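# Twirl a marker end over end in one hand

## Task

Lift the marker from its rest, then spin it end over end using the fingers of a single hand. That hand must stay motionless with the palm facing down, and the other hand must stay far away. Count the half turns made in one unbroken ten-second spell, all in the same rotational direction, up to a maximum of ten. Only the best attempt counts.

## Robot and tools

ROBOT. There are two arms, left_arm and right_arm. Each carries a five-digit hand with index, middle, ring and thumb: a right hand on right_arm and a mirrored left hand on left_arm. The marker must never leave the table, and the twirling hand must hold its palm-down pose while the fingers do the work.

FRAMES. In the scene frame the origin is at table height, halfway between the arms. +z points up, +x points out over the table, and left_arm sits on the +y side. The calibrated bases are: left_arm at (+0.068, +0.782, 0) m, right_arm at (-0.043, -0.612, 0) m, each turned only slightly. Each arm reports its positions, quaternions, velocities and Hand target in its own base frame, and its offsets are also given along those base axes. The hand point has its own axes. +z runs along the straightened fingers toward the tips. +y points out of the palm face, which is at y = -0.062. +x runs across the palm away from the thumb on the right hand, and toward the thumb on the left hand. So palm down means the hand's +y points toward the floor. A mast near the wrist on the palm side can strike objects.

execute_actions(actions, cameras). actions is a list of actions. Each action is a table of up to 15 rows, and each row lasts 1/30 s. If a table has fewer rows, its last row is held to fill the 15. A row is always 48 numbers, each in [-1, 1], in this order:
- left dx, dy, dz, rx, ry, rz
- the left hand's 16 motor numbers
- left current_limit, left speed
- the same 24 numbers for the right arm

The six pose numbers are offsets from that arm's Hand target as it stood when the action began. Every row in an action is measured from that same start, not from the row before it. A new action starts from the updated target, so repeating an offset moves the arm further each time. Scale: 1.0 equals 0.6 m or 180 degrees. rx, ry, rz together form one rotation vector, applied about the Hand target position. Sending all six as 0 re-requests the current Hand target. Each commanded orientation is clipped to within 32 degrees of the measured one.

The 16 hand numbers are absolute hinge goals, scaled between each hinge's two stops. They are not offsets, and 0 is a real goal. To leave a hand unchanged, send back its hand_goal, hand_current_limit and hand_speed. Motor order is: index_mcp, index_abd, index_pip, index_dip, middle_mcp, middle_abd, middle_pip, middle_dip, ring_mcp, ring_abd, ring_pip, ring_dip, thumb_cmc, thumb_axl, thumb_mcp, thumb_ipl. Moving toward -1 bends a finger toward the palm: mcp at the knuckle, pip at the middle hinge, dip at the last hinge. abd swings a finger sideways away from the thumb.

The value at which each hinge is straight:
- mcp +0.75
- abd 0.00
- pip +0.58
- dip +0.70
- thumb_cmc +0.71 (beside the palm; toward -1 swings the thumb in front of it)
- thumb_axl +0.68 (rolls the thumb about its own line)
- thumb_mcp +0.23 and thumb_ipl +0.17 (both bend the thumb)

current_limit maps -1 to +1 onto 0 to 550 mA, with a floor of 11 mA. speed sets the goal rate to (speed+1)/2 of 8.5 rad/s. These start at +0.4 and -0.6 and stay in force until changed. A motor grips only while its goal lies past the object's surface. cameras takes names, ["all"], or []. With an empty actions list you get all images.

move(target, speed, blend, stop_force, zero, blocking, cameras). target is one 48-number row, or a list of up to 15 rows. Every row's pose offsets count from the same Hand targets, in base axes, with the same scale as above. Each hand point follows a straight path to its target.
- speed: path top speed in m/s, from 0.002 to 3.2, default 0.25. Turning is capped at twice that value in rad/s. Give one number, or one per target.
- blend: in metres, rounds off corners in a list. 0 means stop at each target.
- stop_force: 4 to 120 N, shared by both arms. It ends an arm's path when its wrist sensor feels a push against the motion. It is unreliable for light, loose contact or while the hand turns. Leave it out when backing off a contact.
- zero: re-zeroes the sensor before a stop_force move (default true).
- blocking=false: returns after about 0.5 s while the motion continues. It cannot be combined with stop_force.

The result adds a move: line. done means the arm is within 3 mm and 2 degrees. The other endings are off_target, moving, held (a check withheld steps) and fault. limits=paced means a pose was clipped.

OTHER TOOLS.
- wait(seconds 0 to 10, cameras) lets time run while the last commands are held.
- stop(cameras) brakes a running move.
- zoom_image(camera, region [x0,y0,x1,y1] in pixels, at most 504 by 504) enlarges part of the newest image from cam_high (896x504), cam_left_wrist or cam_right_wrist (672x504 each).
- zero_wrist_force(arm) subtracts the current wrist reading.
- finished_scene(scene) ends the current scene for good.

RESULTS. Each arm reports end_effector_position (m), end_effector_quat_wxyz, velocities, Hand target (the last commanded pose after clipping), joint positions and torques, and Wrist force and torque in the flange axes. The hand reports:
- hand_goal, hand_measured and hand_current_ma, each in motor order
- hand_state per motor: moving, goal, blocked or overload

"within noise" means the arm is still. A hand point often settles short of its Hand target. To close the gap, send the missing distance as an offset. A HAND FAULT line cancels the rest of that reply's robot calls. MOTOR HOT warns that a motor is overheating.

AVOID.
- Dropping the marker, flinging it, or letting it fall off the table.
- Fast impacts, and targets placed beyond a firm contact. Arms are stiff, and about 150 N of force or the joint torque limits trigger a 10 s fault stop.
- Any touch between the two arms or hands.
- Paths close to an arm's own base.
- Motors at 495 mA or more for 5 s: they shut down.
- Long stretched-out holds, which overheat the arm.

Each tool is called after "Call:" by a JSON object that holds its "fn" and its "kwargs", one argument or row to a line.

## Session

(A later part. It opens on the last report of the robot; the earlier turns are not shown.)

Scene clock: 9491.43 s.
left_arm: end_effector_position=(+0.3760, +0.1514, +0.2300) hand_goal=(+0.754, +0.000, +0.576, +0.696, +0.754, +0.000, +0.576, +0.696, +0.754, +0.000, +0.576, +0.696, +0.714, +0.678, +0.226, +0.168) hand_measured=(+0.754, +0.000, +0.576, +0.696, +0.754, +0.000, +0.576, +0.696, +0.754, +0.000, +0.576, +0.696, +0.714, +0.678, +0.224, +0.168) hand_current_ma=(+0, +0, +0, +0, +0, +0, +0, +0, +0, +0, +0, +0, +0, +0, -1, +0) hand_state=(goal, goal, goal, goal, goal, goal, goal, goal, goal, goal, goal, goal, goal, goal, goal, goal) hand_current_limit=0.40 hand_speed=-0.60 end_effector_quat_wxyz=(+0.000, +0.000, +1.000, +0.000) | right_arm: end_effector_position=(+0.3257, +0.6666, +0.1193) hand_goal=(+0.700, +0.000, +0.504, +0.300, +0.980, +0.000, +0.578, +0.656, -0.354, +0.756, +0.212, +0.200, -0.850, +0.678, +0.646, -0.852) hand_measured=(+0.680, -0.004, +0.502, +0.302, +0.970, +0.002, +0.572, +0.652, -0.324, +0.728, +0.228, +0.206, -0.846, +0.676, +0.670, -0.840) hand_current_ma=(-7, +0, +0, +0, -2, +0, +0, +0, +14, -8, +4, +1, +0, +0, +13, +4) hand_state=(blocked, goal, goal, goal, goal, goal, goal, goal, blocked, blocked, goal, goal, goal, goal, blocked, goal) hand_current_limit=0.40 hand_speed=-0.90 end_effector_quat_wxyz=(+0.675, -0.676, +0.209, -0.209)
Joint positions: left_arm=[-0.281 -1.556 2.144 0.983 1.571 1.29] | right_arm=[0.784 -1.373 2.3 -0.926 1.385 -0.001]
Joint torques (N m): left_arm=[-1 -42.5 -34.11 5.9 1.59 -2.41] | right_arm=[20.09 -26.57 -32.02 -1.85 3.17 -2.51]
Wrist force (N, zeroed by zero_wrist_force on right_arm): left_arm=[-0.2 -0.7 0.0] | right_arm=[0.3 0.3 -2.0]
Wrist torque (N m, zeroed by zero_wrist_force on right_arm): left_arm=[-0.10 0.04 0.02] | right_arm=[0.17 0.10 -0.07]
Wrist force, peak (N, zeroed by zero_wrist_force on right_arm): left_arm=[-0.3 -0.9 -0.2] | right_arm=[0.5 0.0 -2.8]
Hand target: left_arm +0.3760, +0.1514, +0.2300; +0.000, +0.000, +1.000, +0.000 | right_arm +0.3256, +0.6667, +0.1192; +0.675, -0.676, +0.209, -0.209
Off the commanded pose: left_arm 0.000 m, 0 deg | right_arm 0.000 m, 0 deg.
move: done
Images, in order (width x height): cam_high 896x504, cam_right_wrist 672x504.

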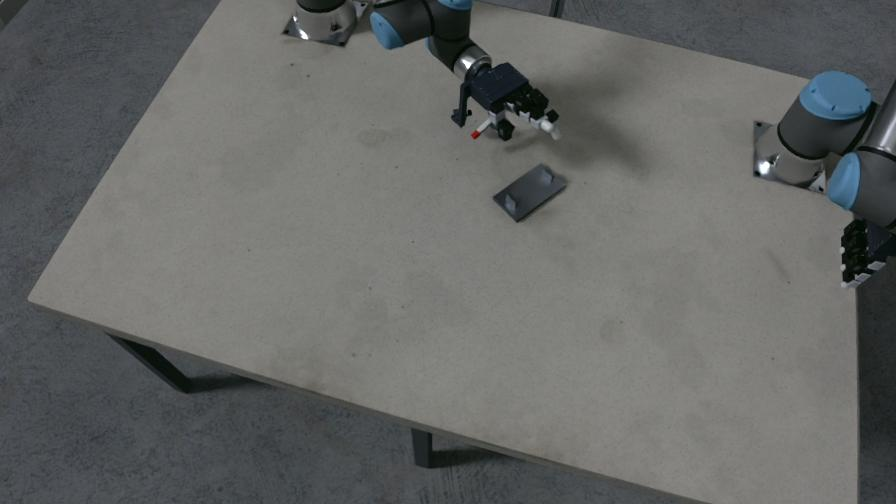

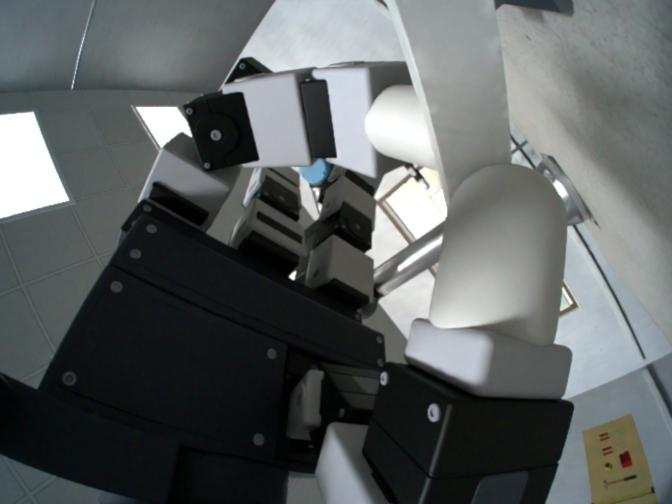

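Call:
{"fn": "execute_actions", "kwargs": {
  "actions": [
    [[0,0,0,0,0,0,0.754,0,0.576,0.696,0.754,0,0.576,0.696,0.754,0,0.576,0.696,0.714,0.678,0.226,0.168,0.4,-0.6,0,0,0,0,0,0,0.70,0,0.285,-1,0.98,0.0,0.577,0.656,-0.355,0.756,0.212,0.20,-0.850,0.677,0.645,-0.853,0.4,0.2]],
    [[0,0,0,0,0,0,0.754,0,0.576,0.696,0.754,0,0.576,0.696,0.754,0,0.576,0.696,0.714,0.678,0.226,0.168,0.4,-0.6,0,0,0,0,0,0,0.25,-0.1,0.285,-1,0.98,0.0,0.577,0.656,-0.355,0.756,0.212,0.20,-0.850,0.677,0.645,-0.853,0.4,0.0],[0,0,0,0,0,0,0.754,0,0.576,0.696,0.754,0,0.576,0.696,0.754,0,0.576,0.696,0.714,0.678,0.226,0.168,0.4,-0.6,0,0,0,0,0,0,0.25,-0.1,0.285,-1,0.98,0.0,0.577,0.656,-0.355,0.756,0.212,0.20,-0.850,0.677,0.645,-0.853,0.4,0.0],[0,0,0,0,0,0,0.754,0,0.576,0.696,0.754,0,0.576,0.696,0.754,0,0.576,0.696,0.714,0.678,0.226,0.168,0.4,-0.6,0,0,0,0,0,0,0.25,-0.1,0.285,-1,0.98,0.0,0.577,0.656,-0.355,0.756,0.212,0.20,-0.850,0.677,0.645,-0.853,0.4,0.0],[0,0,0,0,0,0,0.754,0,0.576,0.696,0.754,0,0.576,0.696,0.754,0,0.576,0.696,0.714,0.678,0.226,0.168,0.4,-0.6,0,0,0,0,0,0,0.25,-0.245,0.285,-1,0.98,0.0,0.577,0.656,-0.355,0.756,0.212,0.20,-0.850,0.677,0.645,-0.853,0.4,0.0]],
    [[0,0,0,0,0,0,0.754,0,0.576,0.696,0.754,0,0.576,0.696,0.754,0,0.576,0.696,0.714,0.678,0.226,0.168,0.4,-0.6,0,0,0,0,0,0,-0.44,-0.245,0.285,-1,0.98,0.0,0.577,0.656,-0.355,0.756,0.212,0.20,-0.850,0.677,0.645,-0.853,0.4,-0.3]],
    [[0,0,0,0,0,0,0.754,0,0.576,0.696,0.754,0,0.576,0.696,0.754,0,0.576,0.696,0.714,0.678,0.226,0.168,0.4,-0.6,0,0,0,0,0,0,-0.467,-0.245,0.285,-0.917,0.98,0.0,0.577,0.656,-0.355,0.756,0.212,0.20,-0.850,0.677,0.645,-0.853,0.4,-0.5],[0,0,0,0,0,0,0.754,0,0.576,0.696,0.754,0,0.576,0.696,0.754,0,0.576,0.696,0.714,0.678,0.226,0.168,0.4,-0.6,0,0,0,0,0,0,-0.467,-0.245,0.285,-0.917,0.98,0.0,0.577,0.656,-0.355,0.756,0.212,0.20,-0.850,0.677,0.645,-0.853,0.4,-0.5],[0,0,0,0,0,0,0.754,0,0.576,0.696,0.754,0,0.576,0.696,0.754,0,0.576,0.696,0.714,0.678,0.226,0.168,0.4,-0.6,0,0,0,0,0,0,-0.467,-0.245,0.285,-0.917,0.98,0.0,0.577,0.656,-0.355,0.756,0.212,0.20,-0.850,0.677,0.645,-0.853,0.4,-0.5],[0,0,0,0,0,0,0.754,0,0.576,0.696,0.754,0,0.576,0.696,0.754,0,0.576,0.696,0.714,0.678,0.226,0.168,0.4,-0.6,0,0,0,0,0,0,-0.504,-0.078,0.504,-0.807,0.98,0.0,0.577,0.656,-0.355,0.756,0.212,0.20,-0.850,0.677,0.645,-0.853,0.4,-0.5]],
    [[0,0,0,0,0,0,0.754,0,0.576,0.696,0.754,0,0.576,0.696,0.754,0,0.576,0.696,0.714,0.678,0.226,0.168,0.4,-0.6,0,0,0,0,0,0,-0.487,-0.045,0.504,-0.485,0.98,0.0,0.577,0.656,-0.355,0.756,0.212,0.20,-0.850,0.677,0.645,-0.853,0.4,-0.5]]
  ],
  "cameras": ["cam_high","cam_right_wrist"]
}}

Scene clock: 9519.90 s.
left_arm: end_effector_position=(+0.3760, +0.1514, +0.2300) hand_goal=(+0.754, +0.000, +0.576, +0.696, +0.754, +0.000, +0.576, +0.696, +0.754, +0.000, +0.576, +0.696, +0.714, +0.678, +0.226, +0.168) hand_measured=(+0.754, +0.000, +0.576, +0.696, +0.754, +0.000, +0.576, +0.696, +0.754, +0.000, +0.576, +0.696, +0.714, +0.678, +0.224, +0.168) hand_current_ma=(+0, +0, +0, +0, +0, +0, +0, +0, +0, +0, +0, +0, +0, +0, -1, +0) hand_state=(goal, goal, goal, goal, goal, goal, goal, goal, goal, goal, goal, goal, goal, goal, goal, goal) hand_current_limit=0.40 hand_speed=-0.60 end_effector_quat_wxyz=(+0.000, +0.000, +1.000, +0.000) | right_arm: end_effector_position=(+0.3256, +0.6667, +0.1192) hand_goal=(-0.486, -0.044, +0.504, -0.484, +0.980, +0.000, +0.578, +0.656, -0.354, +0.756, +0.212, +0.200, -0.850, +0.678, +0.646, -0.852) hand_measured=(-0.490, -0.046, +0.500, -0.488, +0.970, +0.002, +0.572, +0.652, -0.324, +0.742, +0.232, +0.208, -0.844, +0.676, +0.670, -0.840) hand_current_ma=(+0, +0, +0, +0, -2, +0, +0, +0, +14, -2, +6, +1, +1, +0, +13, +4) hand_state=(goal, goal, goal, goal, goal, goal, goal, goal, blocked, goal, goal, goal, goal, goal, blocked, goal) hand_current_limit=0.40 hand_speed=-0.50 end_effector_quat_wxyz=(+0.675, -0.676, +0.209, -0.209)
Joint positions: left_arm=[-0.281 -1.556 2.144 0.983 1.571 1.29] | right_arm=[0.784 -1.373 2.3 -0.926 1.386 -0.001]
Joint torques (N m): left_arm=[-0.38 -43.71 -34.63 6.02 1.63 -2.56] | right_arm=[17.56 -26.84 -31.97 -3.74 2.52 -2.41]
Wrist force (N, zeroed by zero_wrist_force on right_arm): left_arm=[-0.1 -0.7 0.0] | right_arm=[0.2 0.5 -2.2]
Wrist torque (N m, zeroed by zero_wrist_force on right_arm): left_arm=[-0.10 0.03 0.03] | right_arm=[0.26 0.11 -0.05]
Wrist force, peak (N, zeroed by zero_wrist_force on right_arm): left_arm=[-0.2 -1.0 -0.1] | right_arm=[0.3 0.5 -2.6]
Hand target: left_arm +0.3760, +0.1514, +0.2300; +0.000, +0.000, +1.000, +0.000 | right_arm +0.3256, +0.6667, +0.1192; +0.675, -0.676, +0.209, -0.209
Off the commanded pose: left_arm 0.000 m, 0 deg | right_arm 0.000 m, 0 deg.
Images, in order (width x height): cam_high 896x504, cam_right_wrist 672x504.

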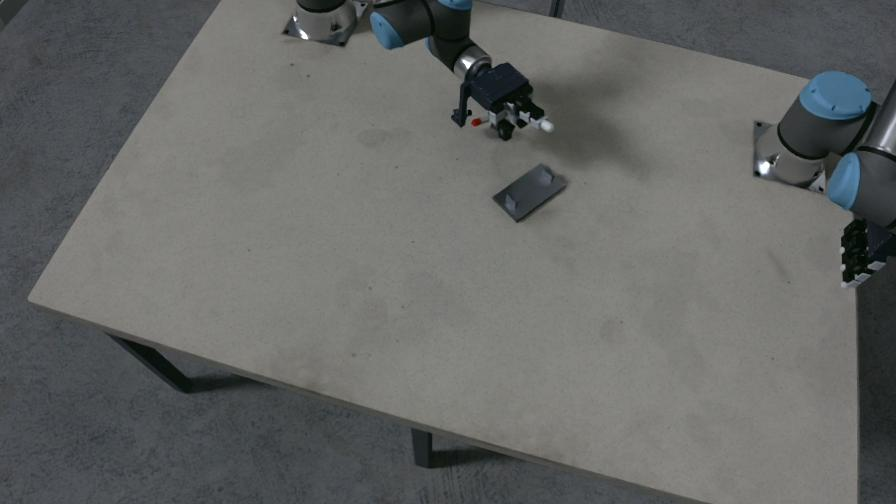

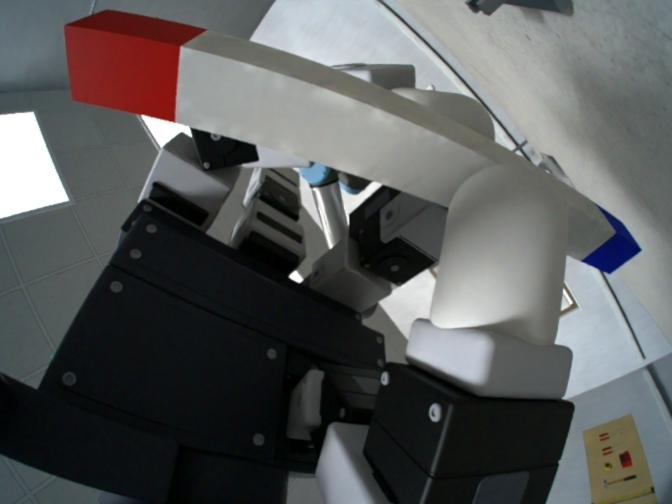

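Call:
{"fn": "execute_actions", "kwargs": {
  "actions": [
    [[0,0,0,0,0,0,0.754,0,0.576,0.696,0.754,0,0.576,0.696,0.754,0,0.576,0.696,0.714,0.678,0.226,0.168,0.4,-0.6,0,0,0,0,0,0,-0.50,-0.07,0.504,-0.26,0.98,0.0,0.577,0.656,-0.355,0.756,0.212,0.20,-0.850,0.677,0.645,-0.853,1.0,1.0],[0,0,0,0,0,0,0.754,0,0.576,0.696,0.754,0,0.576,0.696,0.754,0,0.576,0.696,0.714,0.678,0.226,0.168,0.4,-0.6,0,0,0,0,0,0,-0.525,-0.11,0.504,-0.09,0.98,0.0,0.577,0.656,-0.355,0.756,0.212,0.20,-0.850,0.677,0.645,-0.853,1.0,1.0],[0,0,0,0,0,0,0.754,0,0.576,0.696,0.754,0,0.576,0.696,0.754,0,0.576,0.696,0.714,0.678,0.226,0.168,0.4,-0.6,0,0,0,0,0,0,-0.537,-0.14,0.504,0.02,0.98,0.0,0.577,0.656,-0.355,0.756,0.212,0.20,-0.850,0.677,0.645,-0.853,1.0,1.0],[0,0,0,0,0,0,0.754,0,0.576,0.696,0.754,0,0.576,0.696,0.754,0,0.576,0.696,0.714,0.678,0.226,0.168,0.4,-0.6,0,0,0,0,0,0,-0.56,-0.27,0.504,0.16,0.98,0.0,0.577,0.656,-0.355,0.756,0.212,0.20,-0.850,0.677,0.645,-0.853,1.0,1.0],[0,0,0,0,0,0,0.754,0,0.576,0.696,0.754,0,0.576,0.696,0.754,0,0.576,0.696,0.714,0.678,0.226,0.168,0.4,-0.6,0,0,0,0,0,0,-0.60,-0.42,0.504,0.36,0.98,0.0,0.577,0.656,-0.355,0.756,0.212,0.20,-0.850,0.677,0.645,-0.853,1.0,1.0],[0,0,0,0,0,0,0.754,0,0.576,0.696,0.754,0,0.576,0.696,0.754,0,0.576,0.696,0.714,0.678,0.226,0.168,0.4,-0.6,0,0,0,0,0,0,-0.62,-0.48,0.504,0.42,0.98,0.0,0.577,0.656,-0.355,0.756,0.212,0.20,-0.850,0.677,0.645,-0.853,1.0,1.0],[0,0,0,0,0,0,0.754,0,0.576,0.696,0.754,0,0.576,0.696,0.754,0,0.576,0.696,0.714,0.678,0.226,0.168,0.4,-0.6,0,0,0,0,0,0,0.1,-0.1,0.504,0.3,0.98,0.0,0.577,0.656,-0.355,0.756,0.212,0.20,-0.850,0.677,0.645,-0.853,1.0,1.0]]
  ],
  "cameras": ["cam_high","cam_right_wrist"]
}}

Scene clock: 9534.07 s.
left_arm: end_effector_position=(+0.3760, +0.1514, +0.2300) hand_goal=(+0.754, +0.000, +0.576, +0.696, +0.754, +0.000, +0.576, +0.696, +0.754, +0.000, +0.576, +0.696, +0.714, +0.678, +0.226, +0.168) hand_measured=(+0.754, +0.000, +0.576, +0.696, +0.754, +0.000, +0.576, +0.696, +0.754, +0.000, +0.576, +0.696, +0.714, +0.678, +0.224, +0.168) hand_current_ma=(+0, +0, +0, +0, +0, +0, +0, +0, +0, +0, +0, +0, +0, +0, -1, +0) hand_state=(goal, goal, goal, goal, goal, goal, goal, goal, goal, goal, goal, goal, goal, goal, goal, goal) hand_current_limit=0.40 hand_speed=-0.60 end_effector_quat_wxyz=(+0.000, +0.000, +1.000, +0.000) | right_arm: end_effector_position=(+0.3256, +0.6667, +0.1192) hand_goal=(+0.100, -0.100, +0.504, +0.300, +0.980, +0.000, +0.578, +0.656, -0.354, +0.756, +0.212, +0.200, -0.850, +0.678, +0.646, -0.852) hand_measured=(+0.086, -0.100, +0.502, +0.302, +0.970, +0.002, +0.572, +0.652, -0.322, +0.732, +0.224, +0.204, -0.844, +0.676, +0.672, -0.840) hand_current_ma=(-3, +0, +0, +0, -2, +0, +0, +0, +17, -7, +2, +0, +1, +0, +16, +4) hand_state=(goal, goal, goal, goal, goal, goal, goal, goal, blocked, blocked, goal, goal, goal, goal, blocked, goal) hand_current_limit=1.00 hand_speed=1.00 end_effector_quat_wxyz=(+0.675, -0.676, +0.209, -0.209)
Joint positions: left_arm=[-0.281 -1.556 2.144 0.983 1.571 1.29] | right_arm=[0.784 -1.373 2.3 -0.926 1.386 -0.001]
Joint torques (N m): left_arm=[-1.15 -43.07 -35.14 5.97 1.37 -2.78] | right_arm=[15.31 -32.53 -25.8 -0.86 1.44 -2.29]
Wrist force (N, zeroed by zero_wrist_force on right_arm): left_arm=[-0.2 -0.7 0.1] | right_arm=[0.1 0.3 -2.5]
Wrist torque (N m, zeroed by zero_wrist_force on right_arm): left_arm=[-0.10 0.04 0.03] | right_arm=[0.21 0.14 -0.07]
Wrist force, peak (N, zeroed by zero_wrist_force on right_arm): left_arm=[-0.1 -0.9 0.2] | right_arm=[0.2 0.4 -3.0]
Hand target: left_arm +0.3760, +0.1514, +0.2300; +0.000, +0.000, +1.000, +0.000 | right_arm +0.3256, +0.6667, +0.1192; +0.675, -0.676, +0.209, -0.209
Off the commanded pose: left_arm 0.000 m, 0 deg | right_arm 0.000 m, 0 deg.
Images, in order (width x height): cam_high 896x504, cam_right_wrist 672x504.

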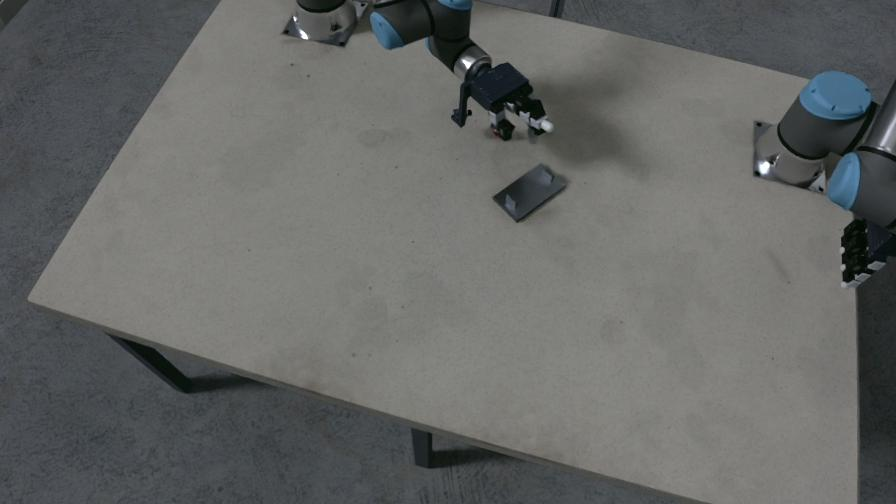

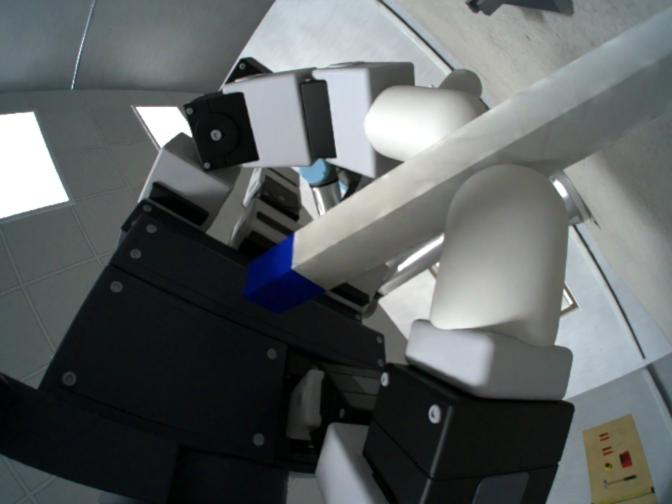

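Call:
{"fn": "execute_actions", "kwargs": {
  "actions": [
    [[0,0,0,0,0,0,0.754,0,0.576,0.696,0.754,0,0.576,0.696,0.754,0,0.576,0.696,0.714,0.678,0.226,0.168,0.4,-0.6,0,0,0,0,0,0,0.2,-0.045,0.504,-0.485,0.98,0.0,0.577,0.656,-0.355,0.756,0.212,0.20,-0.850,0.677,0.645,-0.853,0.4,0.0],[0,0,0,0,0,0,0.754,0,0.576,0.696,0.754,0,0.576,0.696,0.754,0,0.576,0.696,0.714,0.678,0.226,0.168,0.4,-0.6,0,0,0,0,0,0,0.2,-0.045,0.504,-0.485,0.98,0.0,0.577,0.656,-0.355,0.756,0.212,0.20,-0.850,0.677,0.645,-0.853,0.4,0.0],[0,0,0,0,0,0,0.754,0,0.576,0.696,0.754,0,0.576,0.696,0.754,0,0.576,0.696,0.714,0.678,0.226,0.168,0.4,-0.6,0,0,0,0,0,0,0.2,-0.045,0.504,-0.485,0.98,0.0,0.577,0.656,-0.355,0.756,0.212,0.20,-0.850,0.677,0.645,-0.853,0.4,0.0],[0,0,0,0,0,0,0.754,0,0.576,0.696,0.754,0,0.576,0.696,0.754,0,0.576,0.696,0.714,0.678,0.226,0.168,0.4,-0.6,0,0,0,0,0,0,0.2,-0.045,0.504,-0.485,0.98,0.0,0.577,0.656,-0.355,0.756,0.212,0.20,-0.850,0.677,0.645,-0.853,0.4,0.0],[0,0,0,0,0,0,0.754,0,0.576,0.696,0.754,0,0.576,0.696,0.754,0,0.576,0.696,0.714,0.678,0.226,0.168,0.4,-0.6,0,0,0,0,0,0,0.2,-0.045,0.504,-0.485,0.98,0.0,0.577,0.656,-0.355,0.756,0.212,0.20,-0.850,0.677,0.645,-0.853,0.4,0.0],[0,0,0,0,0,0,0.754,0,0.576,0.696,0.754,0,0.576,0.696,0.754,0,0.576,0.696,0.714,0.678,0.226,0.168,0.4,-0.6,0,0,0,0,0,0,0.2,-0.045,0.504,-0.485,0.98,0.0,0.577,0.656,-0.355,0.756,0.212,0.20,-0.850,0.677,0.645,-0.853,0.4,0.0],[0,0,0,0,0,0,0.754,0,0.576,0.696,0.754,0,0.576,0.696,0.754,0,0.576,0.696,0.714,0.678,0.226,0.168,0.4,-0.6,0,0,0,0,0,0,0.2,-0.045,0.504,-0.485,0.98,0.0,0.577,0.656,-0.355,0.756,0.212,0.20,-0.850,0.677,0.645,-0.853,0.4,0.0],[0,0,0,0,0,0,0.754,0,0.576,0.696,0.754,0,0.576,0.696,0.754,0,0.576,0.696,0.714,0.678,0.226,0.168,0.4,-0.6,0,0,0,0,0,0,-0.487,-0.045,0.504,-0.485,0.98,0.0,0.577,0.656,-0.355,0.756,0.212,0.20,-0.850,0.677,0.645,-0.853,0.4,-0.2]]
  ],
  "cameras": ["cam_right_wrist"]
}}

Scene clock: 9574.10 s.
left_arm: end_effector_position=(+0.3760, +0.1514, +0.2300) hand_goal=(+0.754, +0.000, +0.576, +0.696, +0.754, +0.000, +0.576, +0.696, +0.754, +0.000, +0.576, +0.696, +0.714, +0.678, +0.226, +0.168) hand_measured=(+0.754, +0.000, +0.576, +0.696, +0.754, +0.000, +0.576, +0.696, +0.754, +0.000, +0.576, +0.696, +0.714, +0.678, +0.224, +0.168) hand_current_ma=(+0, +0, +0, +0, +0, +0, +0, +0, +0, +0, +0, +0, +0, +0, -1, +0) hand_state=(goal, goal, goal, goal, goal, goal, goal, goal, goal, goal, goal, goal, goal, goal, goal, goal) hand_current_limit=0.40 hand_speed=-0.60 end_effector_quat_wxyz=(+0.000, +0.000, +1.000, +0.000) | right_arm: end_effector_position=(+0.3256, +0.6667, +0.1192) hand_goal=(-0.486, -0.044, +0.504, -0.484, +0.980, +0.000, +0.578, +0.656, -0.354, +0.756, +0.212, +0.200, -0.850, +0.678, +0.646, -0.852) hand_measured=(-0.484, -0.048, +0.502, -0.480, +0.970, +0.002, +0.572, +0.652, -0.322, +0.732, +0.224, +0.204, -0.844, +0.676, +0.672, -0.840) hand_current_ma=(+0, +0, +0, +0, -2, +0, +0, +0, +17, -6, +2, +0, +1, +0, +16, +4) hand_state=(goal, goal, goal, goal, goal, goal, goal, goal, blocked, blocked, goal, goal, goal, goal, blocked, goal) hand_current_limit=0.40 hand_speed=-0.20 end_effector_quat_wxyz=(+0.675, -0.676, +0.209, -0.209)
Joint positions: left_arm=[-0.281 -1.556 2.144 0.983 1.571 1.29] | right_arm=[0.784 -1.373 2.3 -0.926 1.386 -0.001]
Joint torques (N m): left_arm=[-1.47 -43.95 -34.47 5.76 1.47 -2.61] | right_arm=[0.98 -52.31 -21.79 0.73 -2.34 0.09]
Wrist force (N, zeroed by zero_wrist_force on right_arm): left_arm=[-0.1 -0.5 -0.2] | right_arm=[0.1 0.7 -2.1]
Wrist torque (N m, zeroed by zero_wrist_force on right_arm): left_arm=[-0.06 0.02 0.03] | right_arm=[0.27 0.12 -0.05]
Wrist force, peak (N, zeroed by zero_wrist_force on right_arm): left_arm=[-0.2 -1.0 -0.3] | right_arm=[0.2 0.5 -2.7]
Hand target: left_arm +0.3760, +0.1514, +0.2300; +0.000, +0.000, +1.000, +0.000 | right_arm +0.3256, +0.6667, +0.1192; +0.675, -0.676, +0.209, -0.209
Off the commanded pose: left_arm 0.000 m, 0 deg | right_arm 0.000 m, 0 deg.
Images, in order (width x height): cam_right_wrist 672x504.

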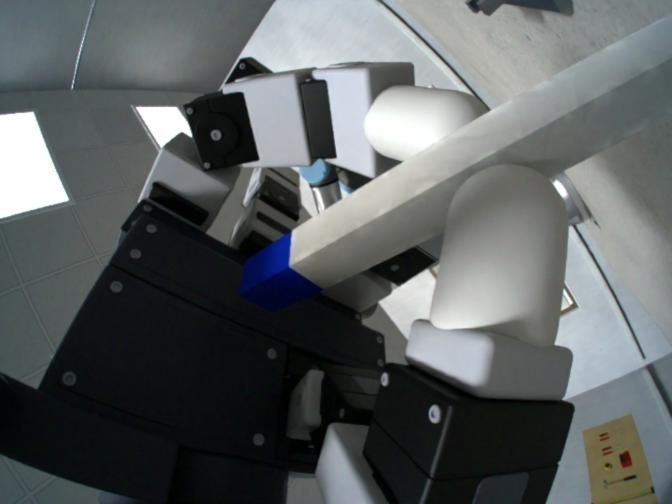

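Call:
{"fn": "execute_actions", "kwargs": {
  "actions": [
    [[0,0,0,0,0,0,0.754,0,0.576,0.696,0.754,0,0.576,0.696,0.754,0,0.576,0.696,0.714,0.678,0.226,0.168,0.4,-0.6,0,0,0,0,0,0,-0.50,-0.07,0.504,-0.26,0.98,0.0,0.577,0.656,-0.355,0.756,0.212,0.20,-0.850,0.677,0.645,-0.853,1.0,1.0],[0,0,0,0,0,0,0.754,0,0.576,0.696,0.754,0,0.576,0.696,0.754,0,0.576,0.696,0.714,0.678,0.226,0.168,0.4,-0.6,0,0,0,0,0,0,-0.525,-0.11,0.504,-0.09,0.98,0.0,0.577,0.656,-0.355,0.756,0.212,0.20,-0.850,0.677,0.645,-0.853,1.0,1.0],[0,0,0,0,0,0,0.754,0,0.576,0.696,0.754,0,0.576,0.696,0.754,0,0.576,0.696,0.714,0.678,0.226,0.168,0.4,-0.6,0,0,0,0,0,0,-0.537,-0.14,0.504,0.02,0.98,0.0,0.577,0.656,-0.355,0.756,0.212,0.20,-0.850,0.677,0.645,-0.853,1.0,1.0],[0,0,0,0,0,0,0.754,0,0.576,0.696,0.754,0,0.576,0.696,0.754,0,0.576,0.696,0.714,0.678,0.226,0.168,0.4,-0.6,0,0,0,0,0,0,-0.56,-0.27,0.504,0.16,0.98,0.0,0.577,0.656,-0.355,0.756,0.212,0.20,-0.850,0.677,0.645,-0.853,1.0,1.0],[0,0,0,0,0,0,0.754,0,0.576,0.696,0.754,0,0.576,0.696,0.754,0,0.576,0.696,0.714,0.678,0.226,0.168,0.4,-0.6,0,0,0,0,0,0,-0.60,-0.42,0.504,0.36,0.98,0.0,0.577,0.656,-0.355,0.756,0.212,0.20,-0.850,0.677,0.645,-0.853,1.0,1.0],[0,0,0,0,0,0,0.754,0,0.576,0.696,0.754,0,0.576,0.696,0.754,0,0.576,0.696,0.714,0.678,0.226,0.168,0.4,-0.6,0,0,0,0,0,0,-0.62,-0.48,0.504,0.42,0.98,0.0,0.577,0.656,-0.355,0.756,0.212,0.20,-0.850,0.677,0.645,-0.853,1.0,1.0],[0,0,0,0,0,0,0.754,0,0.576,0.696,0.754,0,0.576,0.696,0.754,0,0.576,0.696,0.714,0.678,0.226,0.168,0.4,-0.6,0,0,0,0,0,0,0.1,-0.1,0.504,0.3,0.98,0.0,0.577,0.656,-0.355,0.756,0.212,0.20,-0.850,0.677,0.645,-0.853,1.0,1.0]]
  ],
  "cameras": ["cam_high","cam_right_wrist"]
}}

Scene clock: 9590.10 s.
left_arm: end_effector_position=(+0.3760, +0.1514, +0.2300) hand_goal=(+0.754, +0.000, +0.576, +0.696, +0.754, +0.000, +0.576, +0.696, +0.754, +0.000, +0.576, +0.696, +0.714, +0.678, +0.226, +0.168) hand_measured=(+0.754, +0.000, +0.576, +0.696, +0.754, +0.000, +0.576, +0.696, +0.754, +0.000, +0.576, +0.696, +0.714, +0.678, +0.224, +0.168) hand_current_ma=(+0, +0, +0, +0, +0, +0, +0, +0, +0, +0, +0, +0, +0, +0, -1, +0) hand_state=(goal, goal, goal, goal, goal, goal, goal, goal, goal, goal, goal, goal, goal, goal, goal, goal) hand_current_limit=0.40 hand_speed=-0.60 end_effector_quat_wxyz=(+0.000, +0.000, +1.000, +0.000) | right_arm: end_effector_position=(+0.3256, +0.6667, +0.1192) hand_goal=(+0.100, -0.100, +0.504, +0.300, +0.980, +0.000, +0.578, +0.656, -0.354, +0.756, +0.212, +0.200, -0.850, +0.678, +0.646, -0.852) hand_measured=(+0.086, -0.100, +0.502, +0.302, +0.970, +0.002, +0.572, +0.652, -0.322, +0.728, +0.224, +0.204, -0.846, +0.676, +0.672, -0.840) hand_current_ma=(-3, +0, +0, +0, -2, +0, +0, +0, +17, -9, +2, +0, +0, +0, +17, +4) hand_state=(goal, goal, goal, goal, goal, goal, goal, goal, blocked, blocked, goal, goal, goal, goal, blocked, goal) hand_current_limit=1.00 hand_speed=1.00 end_effector_quat_wxyz=(+0.675, -0.676, +0.209, -0.209)
Joint positions: left_arm=[-0.281 -1.556 2.144 0.983 1.571 1.29] | right_arm=[0.784 -1.373 2.3 -0.926 1.386 -0.001]
Joint torques (N m): left_arm=[-1.25 -42.3 -34.11 5.91 1.49 -2.78] | right_arm=[-3.44 -51.28 -21.96 0.21 -2.43 0.11]
Wrist force (N, zeroed by zero_wrist_force on right_arm): left_arm=[-0.2 -0.9 -0.2] | right_arm=[0.3 0.5 -2.1]
Wrist torque (N m, zeroed by zero_wrist_force on right_arm): left_arm=[-0.11 0.04 0.03] | right_arm=[0.21 0.10 -0.04]
Wrist force, peak (N, zeroed by zero_wrist_force on right_arm): left_arm=[-0.1 -1.0 -0.1] | right_arm=[0.5 0.4 -3.0]
Hand target: left_arm +0.3760, +0.1514, +0.2300; +0.000, +0.000, +1.000, +0.000 | right_arm +0.3256, +0.6667, +0.1192; +0.675, -0.676, +0.209, -0.209
Off the commanded pose: left_arm 0.000 m, 0 deg | right_arm 0.000 m, 0 deg.
Images, in order (width x height): cam_high 896x504, cam_right_wrist 672x504.

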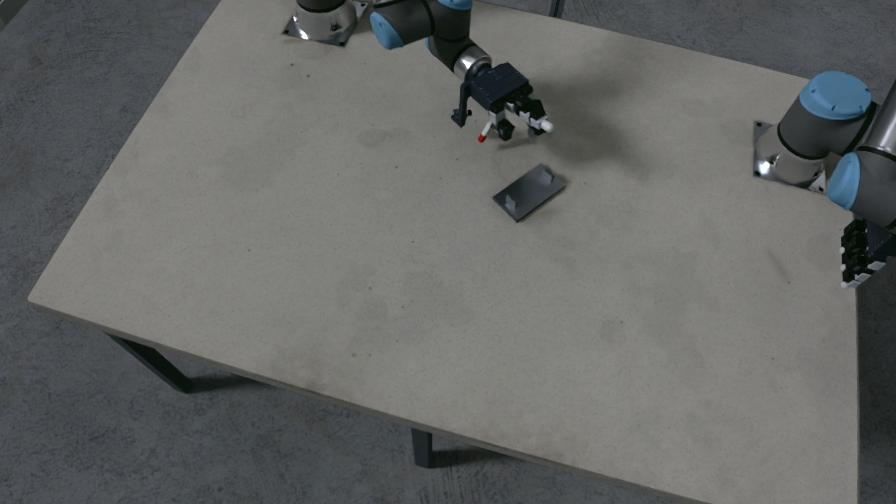

